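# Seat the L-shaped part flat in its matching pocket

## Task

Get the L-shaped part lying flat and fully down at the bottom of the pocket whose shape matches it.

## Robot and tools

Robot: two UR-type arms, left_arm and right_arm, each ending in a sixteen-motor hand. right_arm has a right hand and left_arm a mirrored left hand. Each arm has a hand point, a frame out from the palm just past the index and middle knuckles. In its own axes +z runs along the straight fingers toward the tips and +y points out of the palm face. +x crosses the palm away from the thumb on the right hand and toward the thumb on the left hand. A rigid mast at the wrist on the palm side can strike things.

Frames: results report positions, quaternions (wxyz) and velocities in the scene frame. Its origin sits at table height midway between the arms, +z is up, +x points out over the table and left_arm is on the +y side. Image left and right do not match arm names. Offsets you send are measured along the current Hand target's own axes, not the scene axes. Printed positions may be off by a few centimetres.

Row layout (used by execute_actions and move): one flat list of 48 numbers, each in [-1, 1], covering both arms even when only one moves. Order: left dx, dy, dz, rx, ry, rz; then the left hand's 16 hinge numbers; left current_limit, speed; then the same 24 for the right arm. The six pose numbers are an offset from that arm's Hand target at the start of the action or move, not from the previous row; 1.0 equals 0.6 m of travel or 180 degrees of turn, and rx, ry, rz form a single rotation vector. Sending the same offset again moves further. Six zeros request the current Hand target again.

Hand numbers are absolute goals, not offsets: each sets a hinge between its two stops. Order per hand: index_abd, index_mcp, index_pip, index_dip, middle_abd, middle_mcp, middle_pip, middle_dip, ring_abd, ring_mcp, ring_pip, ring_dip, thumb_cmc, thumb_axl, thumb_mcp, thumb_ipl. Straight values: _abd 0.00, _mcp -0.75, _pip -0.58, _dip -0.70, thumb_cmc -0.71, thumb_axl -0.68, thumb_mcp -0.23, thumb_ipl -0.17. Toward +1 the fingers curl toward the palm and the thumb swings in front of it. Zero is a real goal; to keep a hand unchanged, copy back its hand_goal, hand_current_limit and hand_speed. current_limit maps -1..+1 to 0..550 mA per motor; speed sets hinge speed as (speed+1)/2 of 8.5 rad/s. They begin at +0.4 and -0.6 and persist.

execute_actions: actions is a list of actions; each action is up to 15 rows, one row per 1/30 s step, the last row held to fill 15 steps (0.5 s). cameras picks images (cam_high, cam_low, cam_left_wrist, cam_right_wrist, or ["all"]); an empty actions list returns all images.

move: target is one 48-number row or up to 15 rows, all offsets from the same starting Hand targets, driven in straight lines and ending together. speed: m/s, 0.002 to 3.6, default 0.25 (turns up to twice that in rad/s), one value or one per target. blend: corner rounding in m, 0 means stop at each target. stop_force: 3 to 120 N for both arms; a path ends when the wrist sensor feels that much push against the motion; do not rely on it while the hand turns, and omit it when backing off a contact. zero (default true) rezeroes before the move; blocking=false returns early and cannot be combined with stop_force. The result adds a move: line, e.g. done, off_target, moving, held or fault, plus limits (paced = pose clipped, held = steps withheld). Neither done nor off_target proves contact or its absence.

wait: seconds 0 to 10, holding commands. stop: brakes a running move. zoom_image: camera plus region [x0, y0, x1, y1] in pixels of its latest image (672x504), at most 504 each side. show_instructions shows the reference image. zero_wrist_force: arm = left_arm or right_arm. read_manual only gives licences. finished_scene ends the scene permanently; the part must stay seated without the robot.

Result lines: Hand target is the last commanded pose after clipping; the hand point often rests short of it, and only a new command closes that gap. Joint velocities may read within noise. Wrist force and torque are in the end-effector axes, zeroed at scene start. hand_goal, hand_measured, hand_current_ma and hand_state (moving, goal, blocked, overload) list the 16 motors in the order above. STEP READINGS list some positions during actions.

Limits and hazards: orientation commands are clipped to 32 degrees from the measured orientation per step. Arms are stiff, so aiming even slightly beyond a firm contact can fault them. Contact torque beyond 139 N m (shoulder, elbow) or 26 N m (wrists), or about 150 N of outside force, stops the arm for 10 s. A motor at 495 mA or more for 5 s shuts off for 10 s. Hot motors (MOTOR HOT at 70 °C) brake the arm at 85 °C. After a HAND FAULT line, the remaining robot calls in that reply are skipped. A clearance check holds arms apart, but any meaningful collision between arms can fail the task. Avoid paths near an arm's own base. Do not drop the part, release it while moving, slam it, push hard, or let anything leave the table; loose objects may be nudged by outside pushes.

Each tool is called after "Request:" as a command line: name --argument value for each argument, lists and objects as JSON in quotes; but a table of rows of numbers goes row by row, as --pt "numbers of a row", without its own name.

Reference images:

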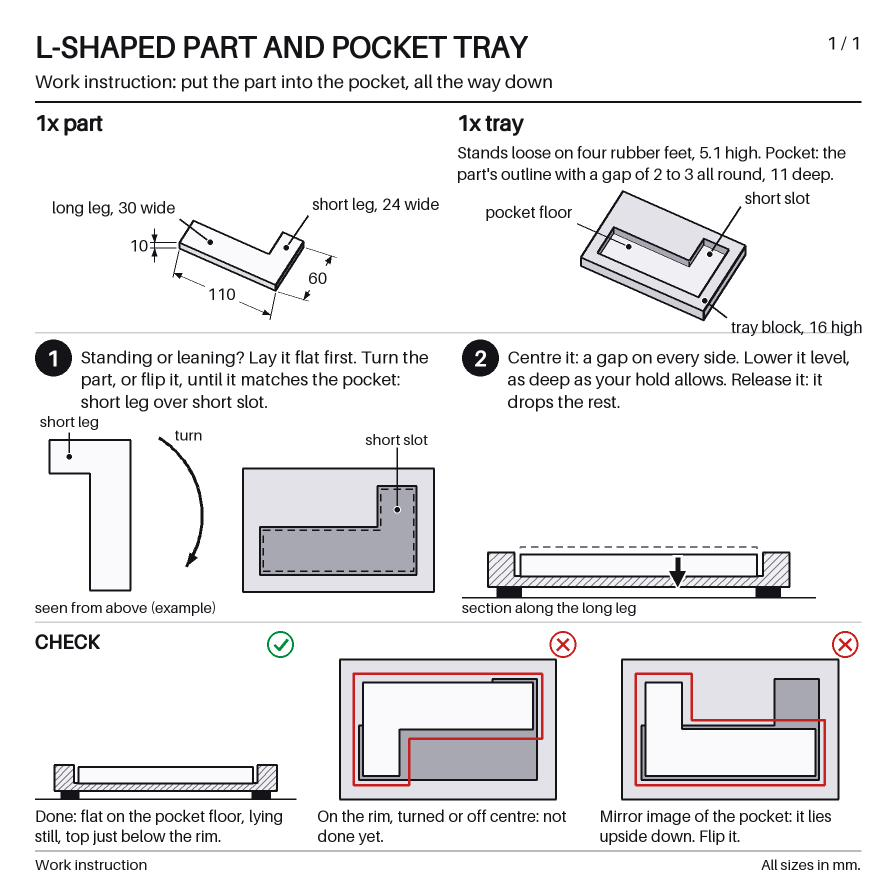

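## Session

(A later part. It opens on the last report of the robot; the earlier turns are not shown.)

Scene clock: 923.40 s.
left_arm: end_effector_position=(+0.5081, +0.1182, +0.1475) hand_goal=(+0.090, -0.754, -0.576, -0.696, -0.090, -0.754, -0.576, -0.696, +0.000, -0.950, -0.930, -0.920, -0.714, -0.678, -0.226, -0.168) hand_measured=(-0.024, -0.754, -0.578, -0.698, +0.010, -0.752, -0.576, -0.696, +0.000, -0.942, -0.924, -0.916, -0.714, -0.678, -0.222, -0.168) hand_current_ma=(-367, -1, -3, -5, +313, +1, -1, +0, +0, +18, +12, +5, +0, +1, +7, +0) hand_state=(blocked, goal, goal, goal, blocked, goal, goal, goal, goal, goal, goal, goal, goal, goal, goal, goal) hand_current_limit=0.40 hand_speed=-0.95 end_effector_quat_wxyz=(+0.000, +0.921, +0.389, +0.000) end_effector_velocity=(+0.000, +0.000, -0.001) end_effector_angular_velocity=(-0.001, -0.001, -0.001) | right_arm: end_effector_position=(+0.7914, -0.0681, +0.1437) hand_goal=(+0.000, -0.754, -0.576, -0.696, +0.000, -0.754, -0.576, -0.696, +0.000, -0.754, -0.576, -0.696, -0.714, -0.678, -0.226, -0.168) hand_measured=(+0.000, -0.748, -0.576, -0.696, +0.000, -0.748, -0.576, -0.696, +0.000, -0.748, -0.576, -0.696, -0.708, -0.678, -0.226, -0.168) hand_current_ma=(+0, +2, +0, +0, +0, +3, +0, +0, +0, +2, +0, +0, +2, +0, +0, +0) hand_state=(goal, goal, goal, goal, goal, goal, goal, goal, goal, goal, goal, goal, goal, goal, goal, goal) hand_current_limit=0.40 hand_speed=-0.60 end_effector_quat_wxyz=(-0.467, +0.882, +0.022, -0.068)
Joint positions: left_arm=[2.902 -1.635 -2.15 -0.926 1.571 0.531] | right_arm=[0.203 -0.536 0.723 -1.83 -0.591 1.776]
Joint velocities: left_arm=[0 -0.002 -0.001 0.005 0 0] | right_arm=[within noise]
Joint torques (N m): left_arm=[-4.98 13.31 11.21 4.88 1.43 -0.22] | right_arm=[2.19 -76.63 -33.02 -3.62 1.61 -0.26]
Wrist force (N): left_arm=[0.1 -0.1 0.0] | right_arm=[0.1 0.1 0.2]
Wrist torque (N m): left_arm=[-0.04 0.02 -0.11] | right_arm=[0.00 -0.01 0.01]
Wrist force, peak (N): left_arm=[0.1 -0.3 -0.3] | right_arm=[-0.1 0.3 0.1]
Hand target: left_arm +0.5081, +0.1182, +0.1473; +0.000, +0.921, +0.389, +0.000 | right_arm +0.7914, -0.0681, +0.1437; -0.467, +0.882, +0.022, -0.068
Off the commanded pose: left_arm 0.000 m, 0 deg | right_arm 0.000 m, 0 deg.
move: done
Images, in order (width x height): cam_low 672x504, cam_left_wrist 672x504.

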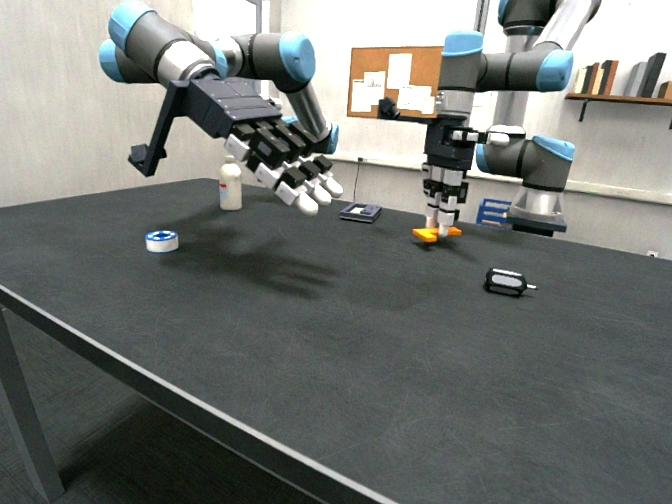

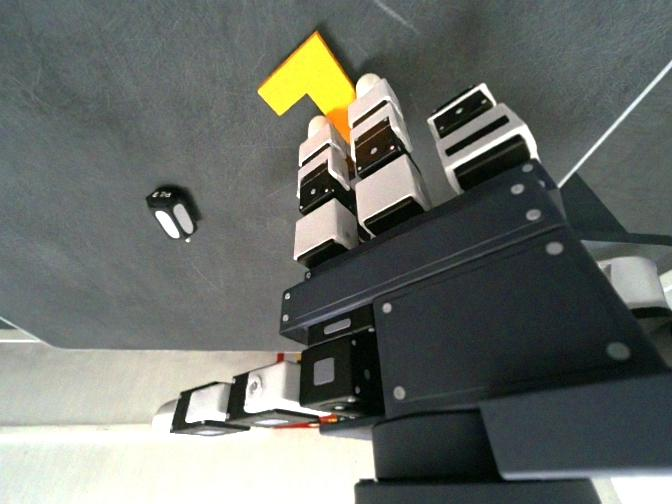

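Request:
move --pt "0 0 -0.0878 0 0 0 0.09 -0.754 -0.576 -0.696 -0.09 -0.754 -0.576 -0.696 0 -0.95 -0.93 -0.92 -0.714 -0.678 -0.226 -0.168 0.4 -0.95 0 0 0 0 0 0 0 -0.754 -0.576 -0.696 0 -0.754 -0.576 -0.696 0 -0.754 -0.576 -0.696 -0.714 -0.678 -0.226 -0.168 0.4 -0.6" --pt "-0.334 0.1063 -0.0878 0 0 -0.3152 0.09 -0.754 -0.576 -0.696 -0.09 -0.754 -0.576 -0.696 0 -0.95 -0.93 -0.92 -0.714 -0.678 -0.226 -0.168 0.4 -0.95 0 0 0 0 0 0 0 -0.754 -0.576 -0.696 0 -0.754 -0.576 -0.696 0 -0.754 -0.576 -0.696 -0.714 -0.678 -0.226 -0.168 0.4 -0.6" --speed 0.15 --blend '[0.02,0]' --cameras '["cam_high","cam_low","cam_left_wrist"]'

Request:
zoom_image --camera "cam_left_wrist" --region '[200, 0, 440, 180]'

Request:
zoom_image --camera "cam_high" --region '[380, 150, 500, 270]'

Request:
zoom_image --camera "cam_low" --region '[310, 130, 430, 240]'

Scene clock: 969.20 s.
left_arm: end_effector_position=(+0.4140, -0.0699, +0.1999) hand_goal=(+0.090, -0.754, -0.576, -0.696, -0.090, -0.754, -0.576, -0.696, +0.000, -0.950, -0.930, -0.920, -0.714, -0.678, -0.226, -0.168) hand_measured=(-0.024, -0.754, -0.578, -0.698, +0.010, -0.752, -0.576, -0.696, +0.000, -0.942, -0.924, -0.916, -0.714, -0.678, -0.222, -0.168) hand_current_ma=(-367, -1, -3, -5, +313, +2, -1, +0, +0, +18, +12, +5, +0, +1, +7, +0) hand_state=(blocked, goal, goal, goal, blocked, goal, goal, goal, goal, goal, goal, goal, goal, goal, goal, goal) hand_current_limit=0.40 hand_speed=-0.95 end_effector_quat_wxyz=(+0.000, +0.626, +0.780, +0.000) | right_arm: end_effector_position=(+0.7914, -0.0681, +0.1437) hand_goal=(+0.000, -0.754, -0.576, -0.696, +0.000, -0.754, -0.576, -0.696, +0.000, -0.754, -0.576, -0.696, -0.714, -0.678, -0.226, -0.168) hand_measured=(+0.000, -0.748, -0.576, -0.696, +0.000, -0.748, -0.576, -0.696, +0.000, -0.748, -0.576, -0.696, -0.708, -0.678, -0.226, -0.168) hand_current_ma=(+0, +2, +0, +0, +0, +3, +0, +0, +0, +2, +0, +0, +2, +0, +0, +0) hand_state=(goal, goal, goal, goal, goal, goal, goal, goal, goal, goal, goal, goal, goal, goal, goal, goal) hand_current_limit=0.40 hand_speed=-0.60 end_effector_quat_wxyz=(-0.467, +0.882, +0.022, -0.068)
Joint positions: left_arm=[2.336 -1.855 -1.726 -1.131 1.572 -1.025] | right_arm=[0.203 -0.536 0.723 -1.83 -0.591 1.776]
Joint torques (N m): left_arm=[5.3 45.91 13.03 4.48 1.31 -1.22] | right_arm=[2.83 -76.93 -33.09 -3.72 1.64 -0.3]
Wrist force (N): left_arm=[0.2 0.0 0.1] | right_arm=[-0.2 0.1 -0.1]
Wrist torque (N m): left_arm=[-0.03 0.02 -0.11] | right_arm=[0.02 0.02 -0.01]
Wrist force, peak (N): left_arm=[0.2 -0.2 1.7] | right_arm=[-0.1 0.4 0.1]
Hand target: left_arm +0.4140, -0.0699, +0.1999; +0.000, +0.626, +0.780, +0.000 | right_arm +0.7914, -0.0681, +0.1437; -0.467, +0.882, +0.022, -0.068
Off the commanded pose: left_arm 0.000 m, 0 deg | right_arm 0.000 m, 0 deg.
move: done
Images, in order (width x height): cam_high 672x504, cam_low 672x504, cam_left_wrist 672x504.

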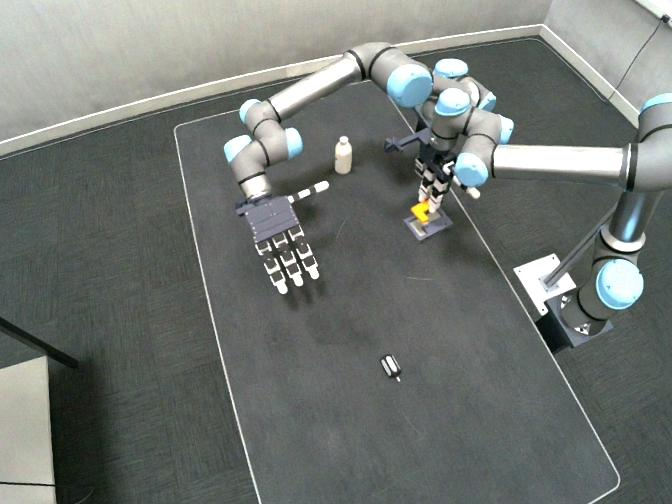

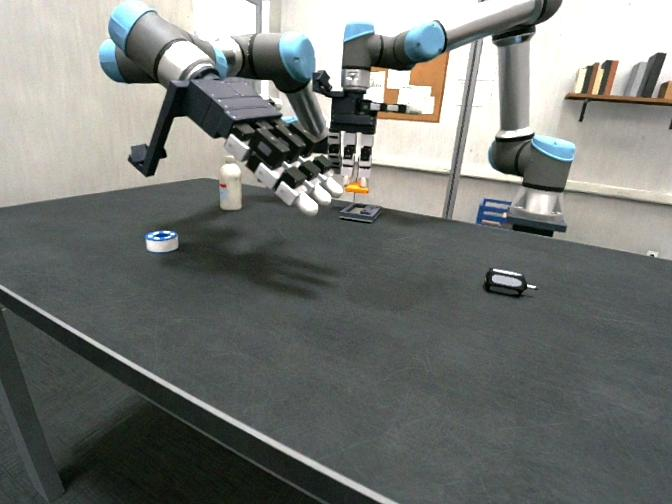

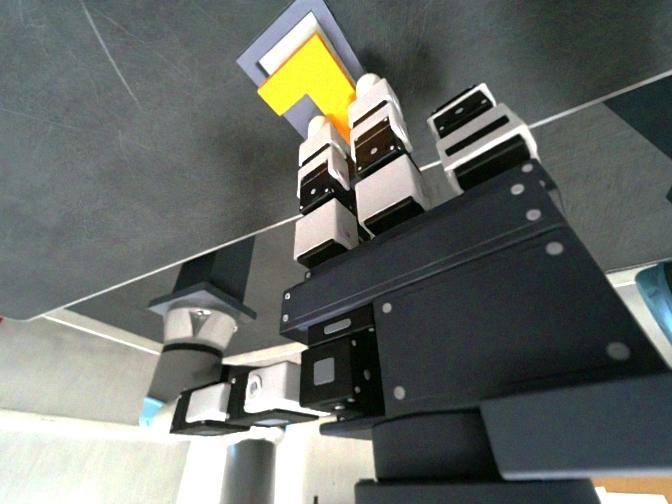

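Scaled by 2.100 from the camera's 672x504 image, which has a finer 960x720 frame.

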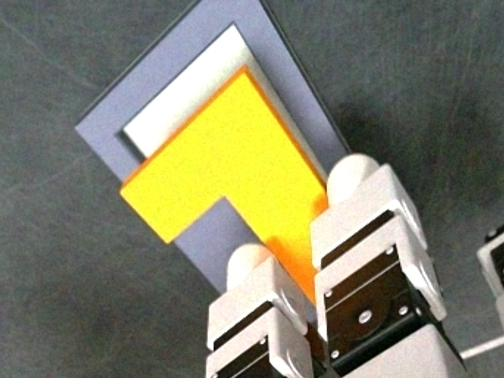

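Scaled by 4.200 from the camera's 672x504 image, which has a finer 960x720 frame.

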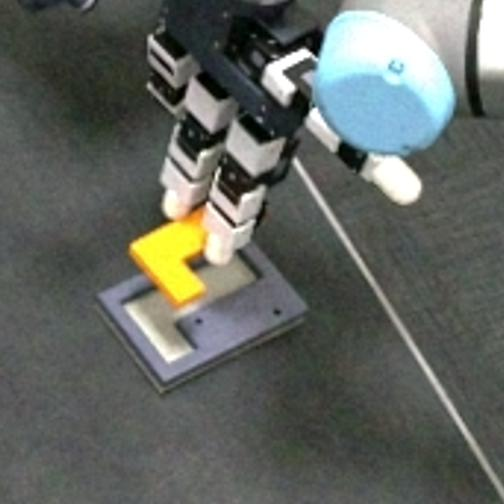

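Scaled by 4.200 from the camera's 672x504 image, which has a finer 960x720 frame.

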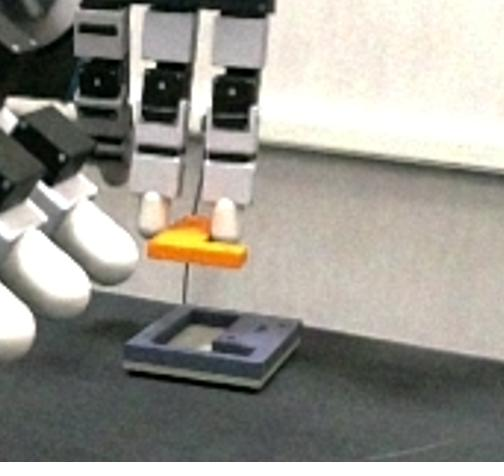

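Request:
zoom_image --camera "cam_left_wrist" --region '[230, 0, 370, 130]'

Scaled by 3.600 from the camera's 672x504 image, which has a finer 960x720 frame.

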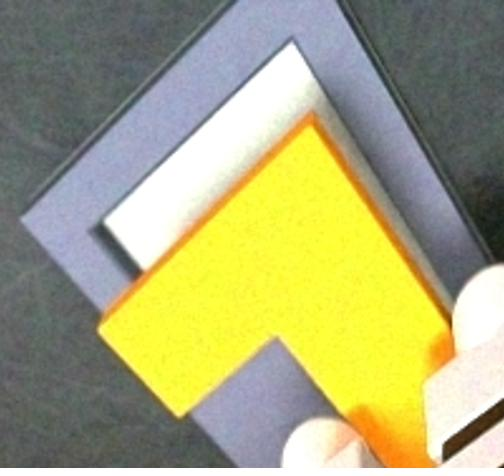

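Request:
zoom_image --camera "cam_left_wrist" --region '[280, 0, 380, 100]'

Request:
zoom_image --camera "cam_left_wrist" --region '[225, 30, 325, 130]'

Scaled by 5.040 from the camera's 672x504 image, which has a finer 960x720 frame.

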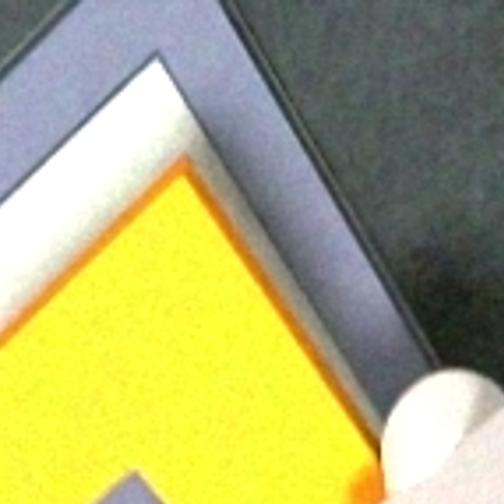

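Scaled by 5.040 from the camera's 672x504 image, which has a finer 960x720 frame.

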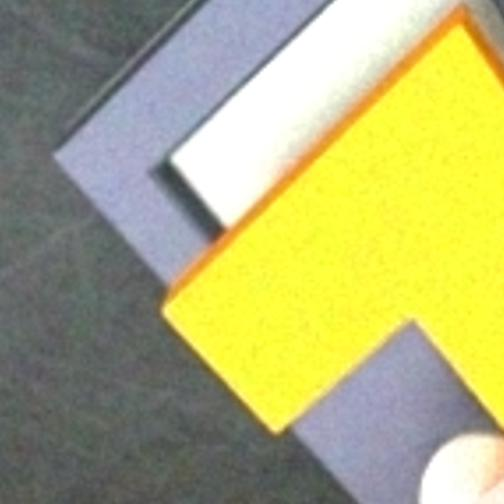

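Request:
move --target '[0.013,-0.0022,0.0675,0,0,0.01, 0.09,-0.754,-0.576,-0.696, -0.09,-0.754,-0.576,-0.696, 0,-0.95,-0.93,-0.92, -0.714,-0.678,-0.226,-0.168, 0.4,-0.95, 0,0,0,0,0,0, 0,-0.754,-0.576,-0.696, 0,-0.754,-0.576,-0.696, 0,-0.754,-0.576,-0.696, -0.714,-0.678,-0.226,-0.168, 0.4,-0.6]' --speed 0.08 --cameras '["cam_high","cam_low","cam_left_wrist"]'

Request:
zoom_image --camera "cam_left_wrist" --region '[280, 0, 380, 100]'

Request:
zoom_image --camera "cam_left_wrist" --region '[225, 30, 325, 130]'

Request:
zoom_image --camera "cam_high" --region '[390, 170, 470, 250]'

Request:
zoom_image --camera "cam_low" --region '[320, 160, 400, 240]'

Scene clock: 1033.57 s.
left_arm: end_effector_position=(+0.4111, -0.0625, +0.1593) hand_goal=(+0.090, -0.754, -0.576, -0.696, -0.090, -0.754, -0.576, -0.696, +0.000, -0.950, -0.930, -0.920, -0.714, -0.678, -0.226, -0.168) hand_measured=(-0.024, -0.754, -0.578, -0.698, +0.010, -0.752, -0.576, -0.696, +0.000, -0.942, -0.924, -0.916, -0.714, -0.678, -0.222, -0.168) hand_current_ma=(-367, -1, -3, -5, +313, +2, -1, +0, +0, +18, +12, +5, +0, +1, +7, +0) hand_state=(blocked, goal, goal, goal, blocked, goal, goal, goal, goal, goal, goal, goal, goal, goal, goal, goal) hand_current_limit=0.40 hand_speed=-0.95 end_effector_quat_wxyz=(+0.000, +0.638, +0.770, +0.000) | right_arm: end_effector_position=(+0.7914, -0.0681, +0.1437) hand_goal=(+0.000, -0.754, -0.576, -0.696, +0.000, -0.754, -0.576, -0.696, +0.000, -0.754, -0.576, -0.696, -0.714, -0.678, -0.226, -0.168) hand_measured=(+0.000, -0.748, -0.576, -0.696, +0.000, -0.748, -0.576, -0.696, +0.000, -0.748, -0.576, -0.696, -0.708, -0.678, -0.226, -0.168) hand_current_ma=(+0, +2, +0, +0, +0, +3, +0, +0, +0, +2, +0, +0, +2, +0, +0, +0) hand_state=(goal, goal, goal, goal, goal, goal, goal, goal, goal, goal, goal, goal, goal, goal, goal, goal) hand_current_limit=0.40 hand_speed=-0.60 end_effector_quat_wxyz=(-0.467, +0.882, +0.022, -0.068)
Joint positions: left_arm=[2.343 -1.878 -1.812 -1.022 1.572 -0.987] | right_arm=[0.203 -0.536 0.723 -1.83 -0.591 1.776]
Joint torques (N m): left_arm=[-2.68 45.46 29.54 -0.4 -1.35 -1.88] | right_arm=[2.86 -77.08 -33.38 -3.51 1.55 -0.15]
Wrist force (N): left_arm=[0.2 -0.3 0.4] | right_arm=[-0.1 0.0 0.2]
Wrist torque (N m): left_arm=[-0.10 0.02 -0.06] | right_arm=[-0.02 0.01 -0.01]
Wrist force, peak (N): left_arm=[0.4 -0.4 1.1] | right_arm=[-0.3 0.1 0.4]
Hand target: left_arm +0.4110, -0.0626, +0.1594; +0.000, +0.638, +0.770, +0.000 | right_arm +0.7914, -0.0681, +0.1437; -0.467, +0.882, +0.022, -0.068
Off the commanded pose: left_arm 0.000 m, 0 deg | right_arm 0.000 m, 0 deg.
move: done
Images, in order (width x height): cam_high 672x504, cam_low 672x504, cam_left_wrist 672x504.

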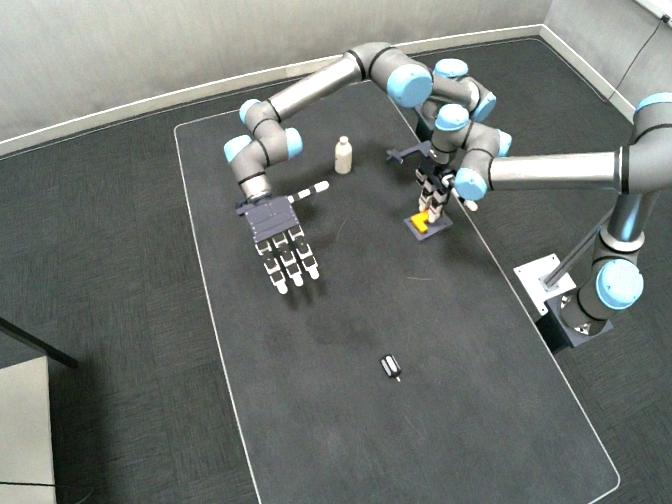

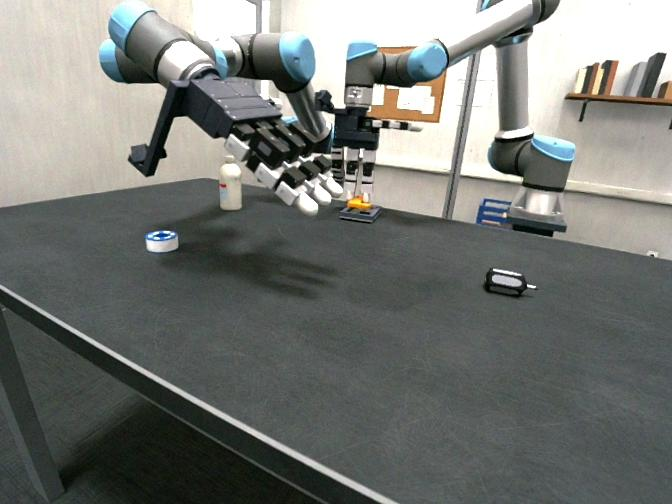

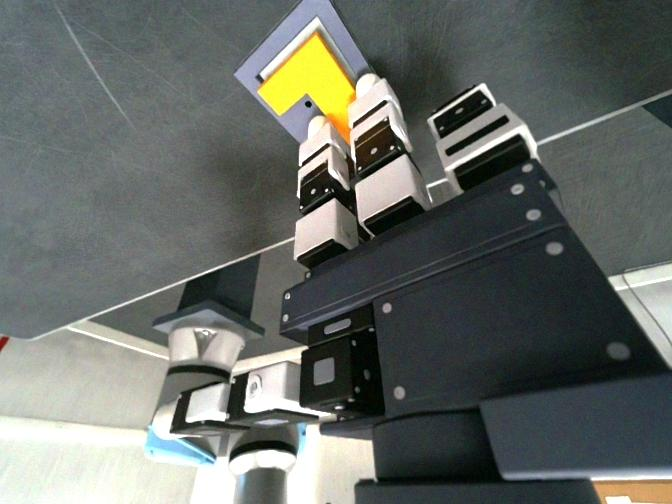

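Scaled by 5.040 from the camera's 672x504 image, which has a finer 960x720 frame.

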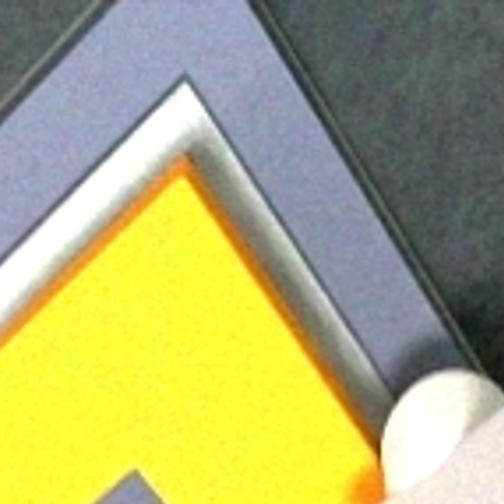

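Scaled by 5.040 from the camera's 672x504 image, which has a finer 960x720 frame.

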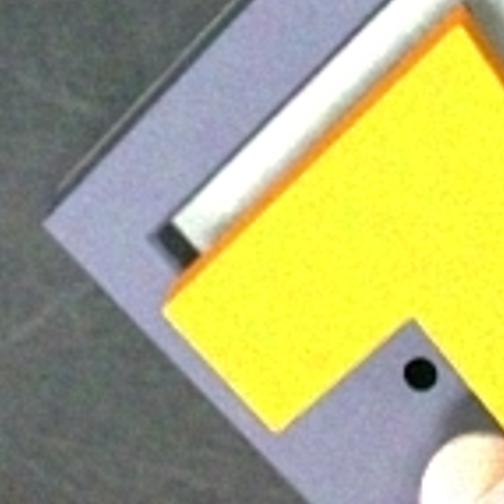

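Scaled by 6.300 from the camera's 672x504 image, which has a finer 960x720 frame.

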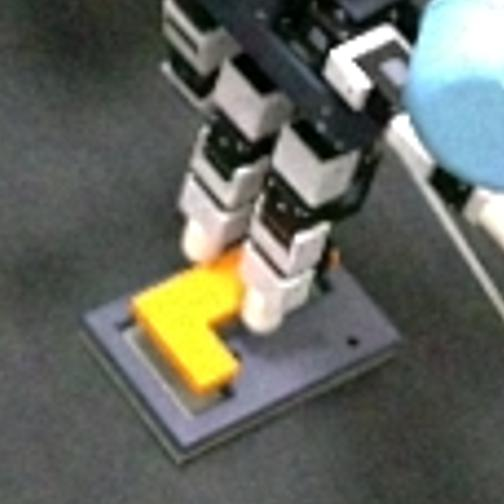

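Scaled by 6.300 from the camera's 672x504 image, which has a finer 960x720 frame.

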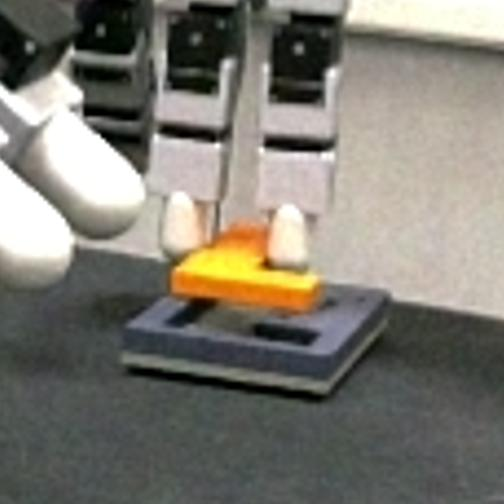

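Request:
move --target '[-0.0008,0.0033,0.02,0,0,0.001, 0.09,-0.754,-0.576,-0.696, -0.09,-0.754,-0.576,-0.696, 0,-0.95,-0.93,-0.92, -0.714,-0.678,-0.226,-0.168, 0.4,-0.95, 0,0,0,0,0,0, 0,-0.754,-0.576,-0.696, 0,-0.754,-0.576,-0.696, 0,-0.754,-0.576,-0.696, -0.714,-0.678,-0.226,-0.168, 0.4,-0.6]' --speed 0.04 --stop_force 4 --cameras '["cam_high","cam_low","cam_left_wrist"]'

Request:
zoom_image --camera "cam_left_wrist" --region '[280, 0, 380, 100]'

Request:
zoom_image --camera "cam_left_wrist" --region '[225, 30, 325, 130]'

Request:
zoom_image --camera "cam_high" --region '[390, 170, 470, 250]'

Request:
zoom_image --camera "cam_low" --region '[320, 160, 400, 240]'

Scene clock: 1065.50 s.
left_arm: end_effector_position=(+0.4131, -0.0627, +0.1474) hand_goal=(+0.090, -0.754, -0.576, -0.696, -0.090, -0.754, -0.576, -0.696, +0.000, -0.950, -0.930, -0.920, -0.714, -0.678, -0.226, -0.168) hand_measured=(-0.024, -0.754, -0.578, -0.698, +0.010, -0.752, -0.576, -0.696, +0.000, -0.942, -0.924, -0.916, -0.714, -0.678, -0.222, -0.168) hand_current_ma=(-367, -1, -3, -5, +313, +2, -1, +0, +0, +18, +12, +5, +0, +1, +7, +0) hand_state=(blocked, goal, goal, goal, blocked, goal, goal, goal, goal, goal, goal, goal, goal, goal, goal, goal) hand_current_limit=0.40 hand_speed=-0.95 end_effector_quat_wxyz=(+0.000, +0.639, +0.769, +0.000) | right_arm: end_effector_position=(+0.7914, -0.0681, +0.1437) hand_goal=(+0.000, -0.754, -0.576, -0.696, +0.000, -0.754, -0.576, -0.696, +0.000, -0.754, -0.576, -0.696, -0.714, -0.678, -0.226, -0.168) hand_measured=(+0.000, -0.748, -0.576, -0.696, +0.000, -0.748, -0.576, -0.696, +0.000, -0.748, -0.576, -0.696, -0.708, -0.678, -0.226, -0.168) hand_current_ma=(+0, +2, +0, +0, +0, +3, +0, +0, +0, +2, +0, +0, +2, +0, +0, +0) hand_state=(goal, goal, goal, goal, goal, goal, goal, goal, goal, goal, goal, goal, goal, goal, goal, goal) hand_current_limit=0.40 hand_speed=-0.60 end_effector_quat_wxyz=(-0.467, +0.882, +0.022, -0.068)
Joint positions: left_arm=[2.346 -1.895 -1.824 -0.993 1.572 -0.981] | right_arm=[0.203 -0.536 0.723 -1.83 -0.591 1.776]
Joint torques (N m): left_arm=[-4.01 46.62 29.79 -0.23 -1.09 -1.38] | right_arm=[2.68 -77.43 -33.82 -3.71 1.66 -0.29]
Wrist force (N): left_arm=[0.2 -0.1 0.1] | right_arm=[-0.1 0.0 0.2]
Wrist torque (N m): left_arm=[-0.05 0.02 -0.11] | right_arm=[-0.02 0.00 0.00]
Wrist force, peak (N): left_arm=[0.2 -0.4 0.4] | right_arm=[-0.2 0.2 0.3]
Hand target: left_arm +0.4131, -0.0627, +0.1474; +0.000, +0.639, +0.769, +0.000 | right_arm +0.7914, -0.0681, +0.1437; -0.467, +0.882, +0.022, -0.068
Off the commanded pose: left_arm 0.000 m, 0 deg | right_arm 0.000 m, 0 deg.
move: done
Images, in order (width x height): cam_high 672x504, cam_low 672x504, cam_left_wrist 672x504.

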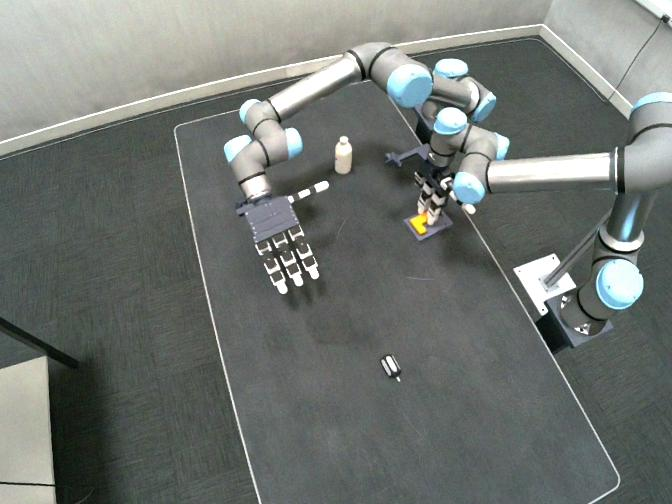

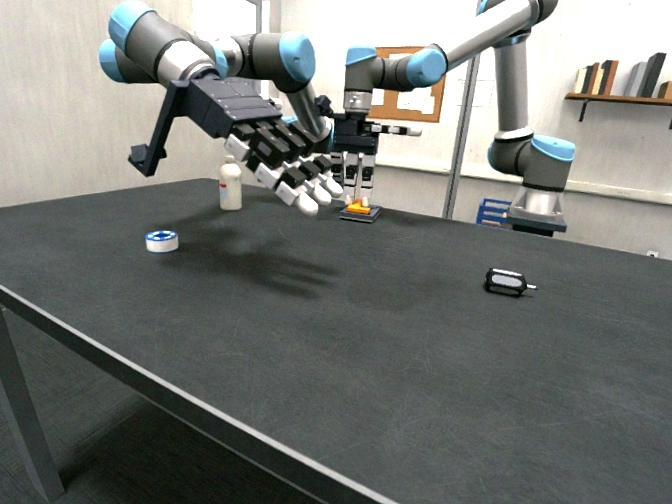

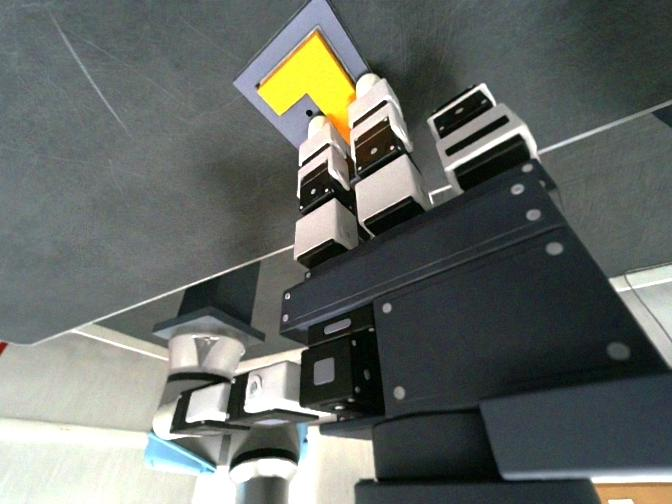

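Scaled by 5.040 from the camera's 672x504 image, which has a finer 960x720 frame.

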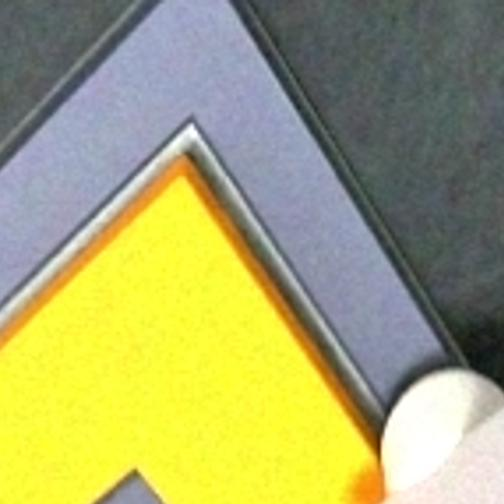

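Scaled by 5.040 from the camera's 672x504 image, which has a finer 960x720 frame.

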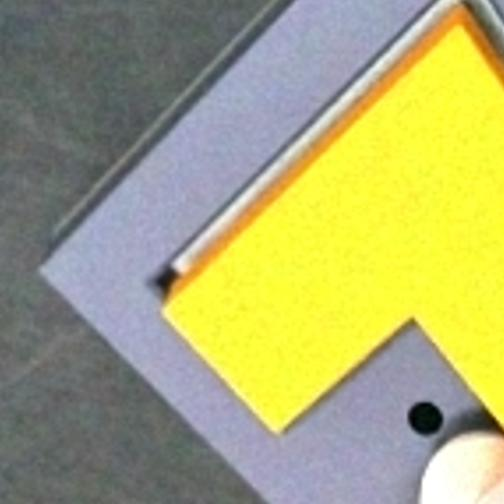

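Scaled by 6.300 from the camera's 672x504 image, which has a finer 960x720 frame.

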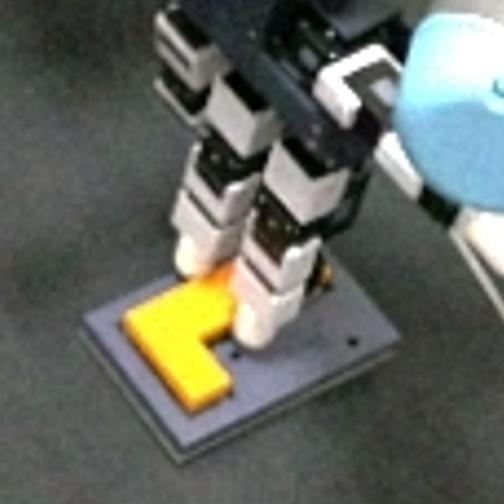

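Scaled by 6.300 from the camera's 672x504 image, which has a finer 960x720 frame.

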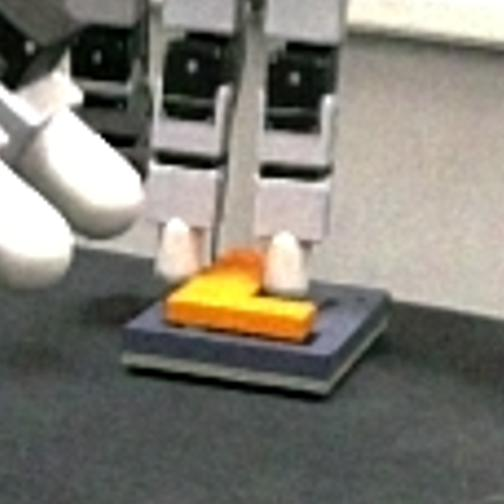

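Request:
move --target '[0.0002,0,0.009,0,0,0.0015, 0.09,-0.754,-0.576,-0.696, -0.09,-0.754,-0.576,-0.696, 0,-0.95,-0.93,-0.92, -0.714,-0.678,-0.226,-0.168, 0.4,-0.95, 0,0,0,0,0,0, 0,-0.754,-0.576,-0.696, 0,-0.754,-0.576,-0.696, 0,-0.754,-0.576,-0.696, -0.714,-0.678,-0.226,-0.168, 0.4,-0.6]' --speed 0.012 --stop_force 3 --cameras '["cam_high","cam_low","cam_left_wrist"]'

Request:
zoom_image --camera "cam_left_wrist" --region '[280, 0, 380, 100]'

Request:
zoom_image --camera "cam_left_wrist" --region '[225, 30, 325, 130]'

Request:
zoom_image --camera "cam_high" --region '[390, 170, 470, 250]'

Request:
zoom_image --camera "cam_low" --region '[320, 160, 400, 240]'

Scene clock: 1095.80 s.
left_arm: end_effector_position=(+0.4130, -0.0626, +0.1433) hand_goal=(+0.090, -0.754, -0.576, -0.696, -0.090, -0.754, -0.576, -0.696, +0.000, -0.950, -0.930, -0.920, -0.714, -0.678, -0.226, -0.168) hand_measured=(-0.024, -0.754, -0.578, -0.698, +0.008, -0.752, -0.576, -0.696, +0.000, -0.942, -0.924, -0.916, -0.714, -0.678, -0.222, -0.168) hand_current_ma=(-367, -1, -3, -5, +311, +2, -1, +0, +0, +18, +12, +5, +0, +1, +7, +0) hand_state=(blocked, goal, goal, goal, blocked, goal, goal, goal, goal, goal, goal, goal, goal, goal, goal, goal) hand_current_limit=0.40 hand_speed=-0.95 end_effector_quat_wxyz=(+0.000, +0.641, +0.768, +0.000) | right_arm: end_effector_position=(+0.7914, -0.0681, +0.1437) hand_goal=(+0.000, -0.754, -0.576, -0.696, +0.000, -0.754, -0.576, -0.696, +0.000, -0.754, -0.576, -0.696, -0.714, -0.678, -0.226, -0.168) hand_measured=(+0.000, -0.748, -0.576, -0.696, +0.000, -0.748, -0.576, -0.696, +0.000, -0.748, -0.576, -0.696, -0.708, -0.678, -0.226, -0.168) hand_current_ma=(+0, +2, +0, +0, +0, +3, +0, +0, +0, +2, +0, +0, +2, +0, +0, +0) hand_state=(goal, goal, goal, goal, goal, goal, goal, goal, goal, goal, goal, goal, goal, goal, goal, goal) hand_current_limit=0.40 hand_speed=-0.60 end_effector_quat_wxyz=(-0.467, +0.882, +0.022, -0.068)
Joint positions: left_arm=[2.346 -1.9 -1.83 -0.982 1.572 -0.977] | right_arm=[0.203 -0.536 0.723 -1.83 -0.591 1.776]
Joint torques (N m): left_arm=[-4.09 43.97 28.74 -0.19 -1.15 -1.86] | right_arm=[1.9 -77.01 -35.08 -3.72 1.52 -0.52]
Wrist force (N): left_arm=[0.1 -0.5 -2.9] | right_arm=[-0.2 0.1 0.1]
Wrist torque (N m): left_arm=[0.19 0.00 -0.09] | right_arm=[0.00 0.02 -0.02]
Wrist force, peak (N): left_arm=[0.3 -0.8 -10.1] | right_arm=[-0.3 0.2 0.2]
Hand target: left_arm +0.4130, -0.0626, +0.1433; +0.000, +0.641, +0.768, +0.000 (not the last commanded pose) | right_arm +0.7914, -0.0681, +0.1437; -0.467, +0.882, +0.022, -0.068
Off the commanded pose: left_arm 0.001 m, 0 deg | right_arm 0.000 m, 0 deg.
move: contact (left_arm)
Images, in order (width x height): cam_high 672x504, cam_low 672x504, cam_left_wrist 672x504.

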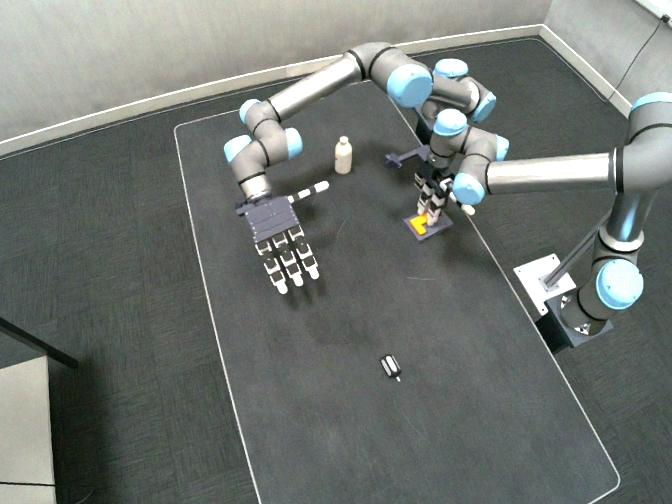

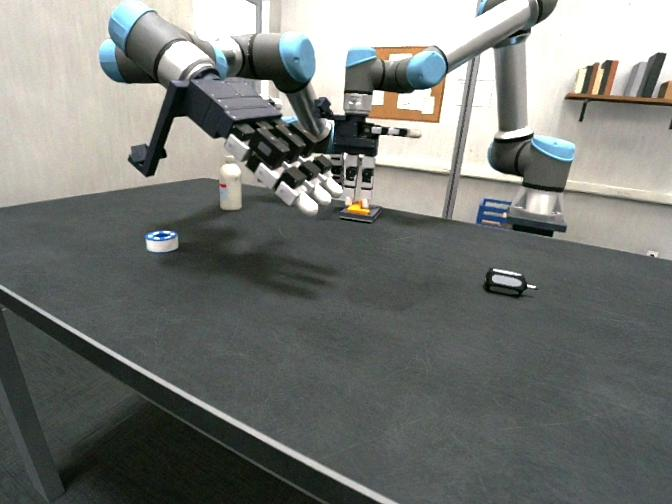

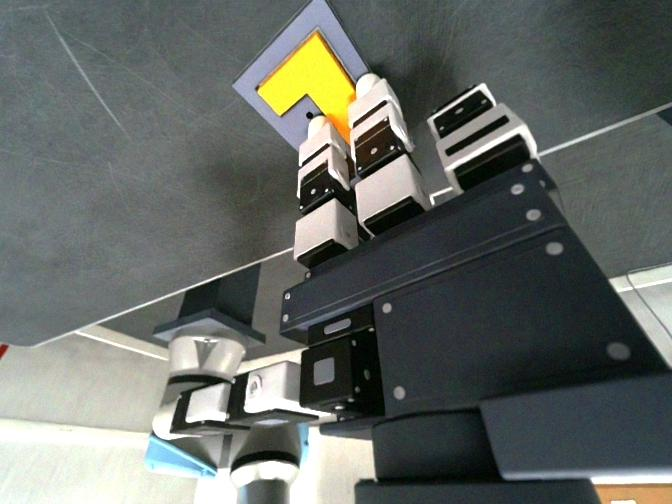

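Scaled by 5.040 from the camera's 672x504 image, which has a finer 960x720 frame.

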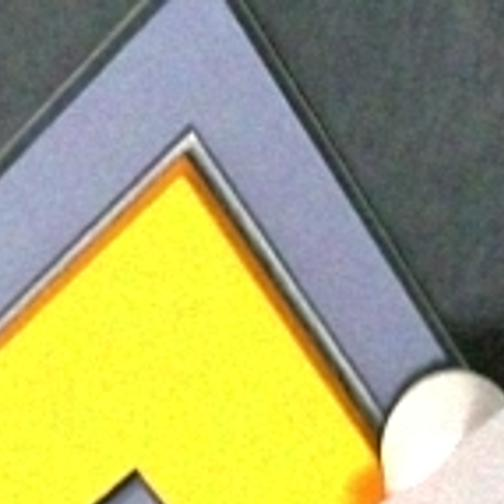

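Scaled by 5.040 from the camera's 672x504 image, which has a finer 960x720 frame.

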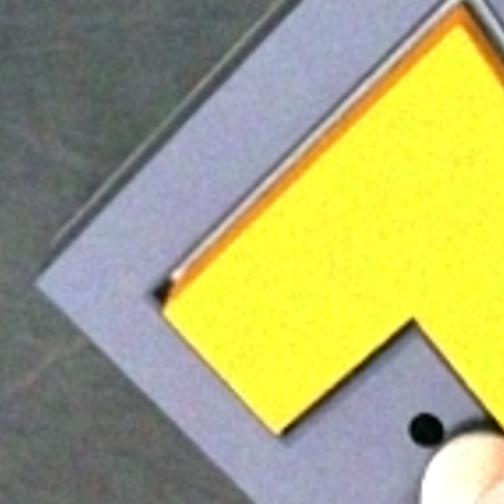

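Scaled by 6.300 from the camera's 672x504 image, which has a finer 960x720 frame.

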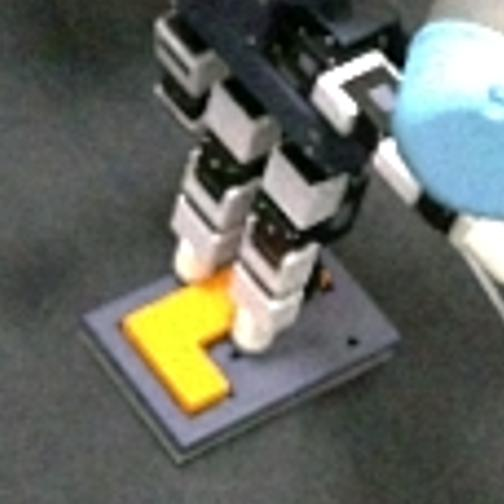

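Scaled by 6.300 from the camera's 672x504 image, which has a finer 960x720 frame.

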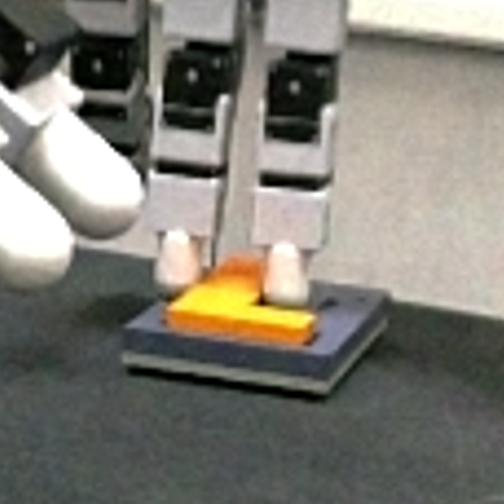

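Request:
move --target '[0,0,-0.0008,0,0,0, 0.09,-0.754,-0.576,-0.696, -0.09,-0.754,-0.576,-0.696, 0,-0.95,-0.93,-0.92, -0.714,-0.678,-0.226,-0.168, 0.4,-0.95, 0,0,0,0,0,0, 0,-0.754,-0.576,-0.696, 0,-0.754,-0.576,-0.696, 0,-0.754,-0.576,-0.696, -0.714,-0.678,-0.226,-0.168, 0.4,-0.6]' --speed 0.01

Request:
move --target '[0,0,0,0,0,0, -0.07,-0.754,-0.576,-0.696, 0.06,-0.754,-0.576,-0.696, 0,-0.95,-0.93,-0.92, -0.714,-0.678,-0.226,-0.168, 0.4,-0.965, 0,0,0,0,0,0, 0,-0.754,-0.576,-0.696, 0,-0.754,-0.576,-0.696, 0,-0.754,-0.576,-0.696, -0.714,-0.678,-0.226,-0.168, 0.4,-0.6]' --cameras '["cam_high","cam_low","cam_left_wrist"]'

Request:
zoom_image --camera "cam_left_wrist" --region '[225, 0, 385, 130]'

Request:
zoom_image --camera "cam_high" --region '[390, 170, 470, 250]'

Request:
zoom_image --camera "cam_low" --region '[320, 160, 400, 240]'

Scene clock: 1111.97 s.
left_arm: end_effector_position=(+0.4130, -0.0626, +0.1438) hand_goal=(+0.090, -0.754, -0.576, -0.696, -0.090, -0.754, -0.576, -0.696, +0.000, -0.950, -0.930, -0.920, -0.714, -0.678, -0.226, -0.168) hand_measured=(-0.024, -0.754, -0.578, -0.698, +0.008, -0.752, -0.576, -0.696, +0.000, -0.942, -0.924, -0.916, -0.714, -0.678, -0.222, -0.168) hand_current_ma=(-367, -1, -3, -5, +311, +2, -1, +0, +0, +18, +12, +5, +0, +1, +7, +0) hand_state=(blocked, goal, goal, goal, blocked, goal, goal, goal, goal, goal, goal, goal, goal, goal, goal, goal) hand_current_limit=0.40 hand_speed=-0.95 end_effector_quat_wxyz=(+0.000, +0.641, +0.768, +0.000) | right_arm: end_effector_position=(+0.7914, -0.0681, +0.1437) hand_goal=(+0.000, -0.754, -0.576, -0.696, +0.000, -0.754, -0.576, -0.696, +0.000, -0.754, -0.576, -0.696, -0.714, -0.678, -0.226, -0.168) hand_measured=(+0.000, -0.748, -0.576, -0.696, +0.000, -0.748, -0.576, -0.696, +0.000, -0.748, -0.576, -0.696, -0.708, -0.678, -0.226, -0.168) hand_current_ma=(+0, +2, +0, +0, +0, +3, +0, +0, +0, +2, +0, +0, +2, +0, +0, +0) hand_state=(goal, goal, goal, goal, goal, goal, goal, goal, goal, goal, goal, goal, goal, goal, goal, goal) hand_current_limit=0.40 hand_speed=-0.60 end_effector_quat_wxyz=(-0.467, +0.882, +0.022, -0.068)
Joint positions: left_arm=[2.346 -1.899 -1.83 -0.983 1.572 -0.977] | right_arm=[0.203 -0.536 0.723 -1.83 -0.591 1.776]
Joint torques (N m): left_arm=[-4.93 45.02 28.75 0.11 -1.21 -1.72] | right_arm=[1.54 -76.43 -33.55 -3.9 1.71 -0.08]
Wrist force (N): left_arm=[0.1 -0.3 0.3] | right_arm=[-0.1 -0.1 -0.1]
Wrist torque (N m): left_arm=[-0.08 0.03 -0.09] | right_arm=[0.00 0.02 -0.01]
Wrist force, peak (N): left_arm=[0.2 -0.6 -3.4] | right_arm=[-0.3 0.1 0.3]
Hand target: left_arm +0.4130, -0.0626, +0.1438; +0.000, +0.641, +0.768, +0.000 | right_arm +0.7914, -0.0681, +0.1437; -0.467, +0.882, +0.022, -0.068
Off the commanded pose: left_arm 0.000 m, 0 deg | right_arm 0.000 m, 0 deg.
move: done

Scene clock: 1112.77 s.
left_arm: end_effector_position=(+0.4130, -0.0626, +0.1438) hand_goal=(-0.070, -0.754, -0.576, -0.696, +0.060, -0.754, -0.576, -0.696, +0.000, -0.950, -0.930, -0.920, -0.714, -0.678, -0.226, -0.168) hand_measured=(-0.024, -0.754, -0.578, -0.698, +0.022, -0.752, -0.576, -0.696, +0.000, -0.942, -0.924, -0.916, -0.714, -0.678, -0.222, -0.168) hand_current_ma=(-2, -1, -3, -5, +0, +2, -1, +0, +0, +18, +12, +5, +0, +1, +7, +0) hand_state=(moving, goal, goal, goal, moving, goal, goal, goal, goal, goal, goal, goal, goal, goal, goal, goal) hand_current_limit=0.40 hand_speed=-0.96 end_effector_quat_wxyz=(+0.000, +0.641, +0.768, +0.000) | right_arm: end_effector_position=(+0.7914, -0.0681, +0.1437) hand_goal=(+0.000, -0.754, -0.576, -0.696, +0.000, -0.754, -0.576, -0.696, +0.000, -0.754, -0.576, -0.696, -0.714, -0.678, -0.226, -0.168) hand_measured=(+0.000, -0.748, -0.576, -0.696, +0.000, -0.748, -0.576, -0.696, +0.000, -0.748, -0.576, -0.696, -0.708, -0.678, -0.226, -0.168) hand_current_ma=(+0, +2, +0, +0, +0, +3, +0, +0, +0, +2, +0, +0, +2, +0, +0, +0) hand_state=(goal, goal, goal, goal, goal, goal, goal, goal, goal, goal, goal, goal, goal, goal, goal, goal) hand_current_limit=0.40 hand_speed=-0.60 end_effector_quat_wxyz=(-0.467, +0.882, +0.022, -0.068)
Joint positions: left_arm=[2.346 -1.899 -1.83 -0.983 1.572 -0.977] | right_arm=[0.203 -0.536 0.723 -1.83 -0.591 1.776]
Joint torques (N m): left_arm=[-4.83 43.54 27.53 1.39 -1.09 -1.83] | right_arm=[2.63 -77.35 -34.3 -3.85 1.54 -0.2]
Wrist force (N): left_arm=[0.2 -0.5 0.0] | right_arm=[-0.1 0.1 0.1]
Wrist torque (N m): left_arm=[-0.09 0.03 -0.08] | right_arm=[0.01 0.01 0.00]
Wrist force, peak (N): left_arm=[0.3 -0.5 0.1] | right_arm=[-0.3 0.2 0.1]
Hand target: left_arm +0.4130, -0.0626, +0.1438; +0.000, +0.641, +0.768, +0.000 | right_arm +0.7914, -0.0681, +0.1437; -0.467, +0.882, +0.022, -0.068
Off the commanded pose: left_arm 0.000 m, 0 deg | right_arm 0.000 m, 0 deg.
move: done
Images, in order (width x height): cam_high 672x504, cam_low 672x504, cam_left_wrist 672x504.

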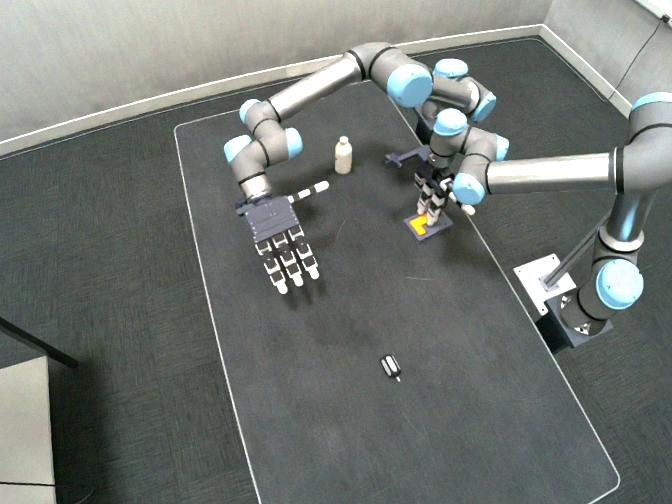

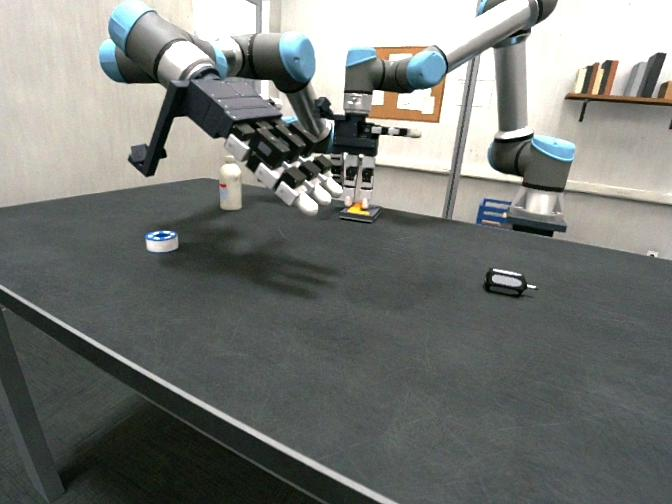

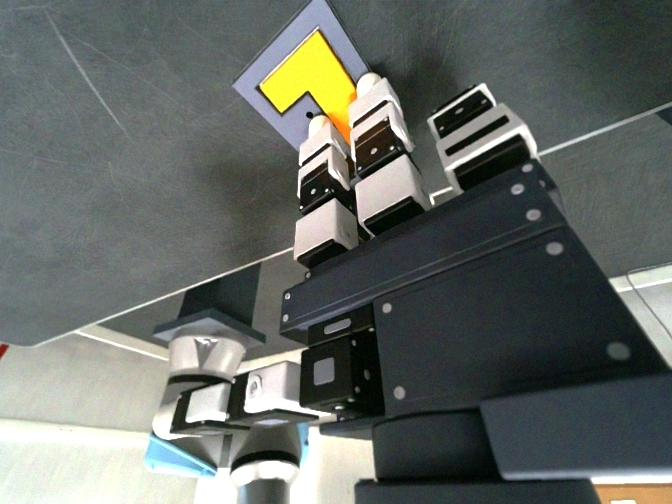

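Scaled by 3.150 from the camera's 672x504 image, which has a finer 960x720 frame.

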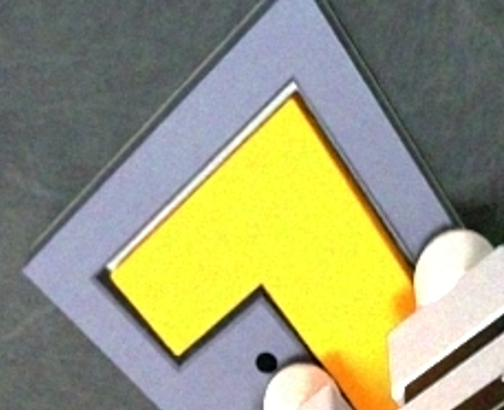

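Scaled by 6.300 from the camera's 672x504 image, which has a finer 960x720 frame.

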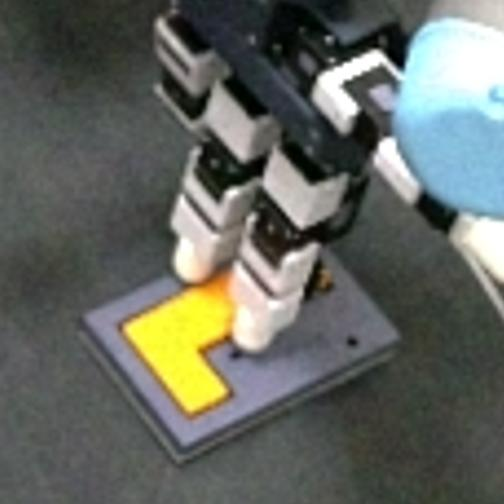

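Scaled by 6.300 from the camera's 672x504 image, which has a finer 960x720 frame.

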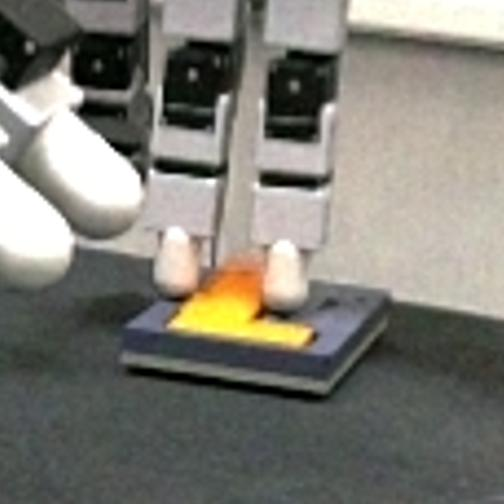

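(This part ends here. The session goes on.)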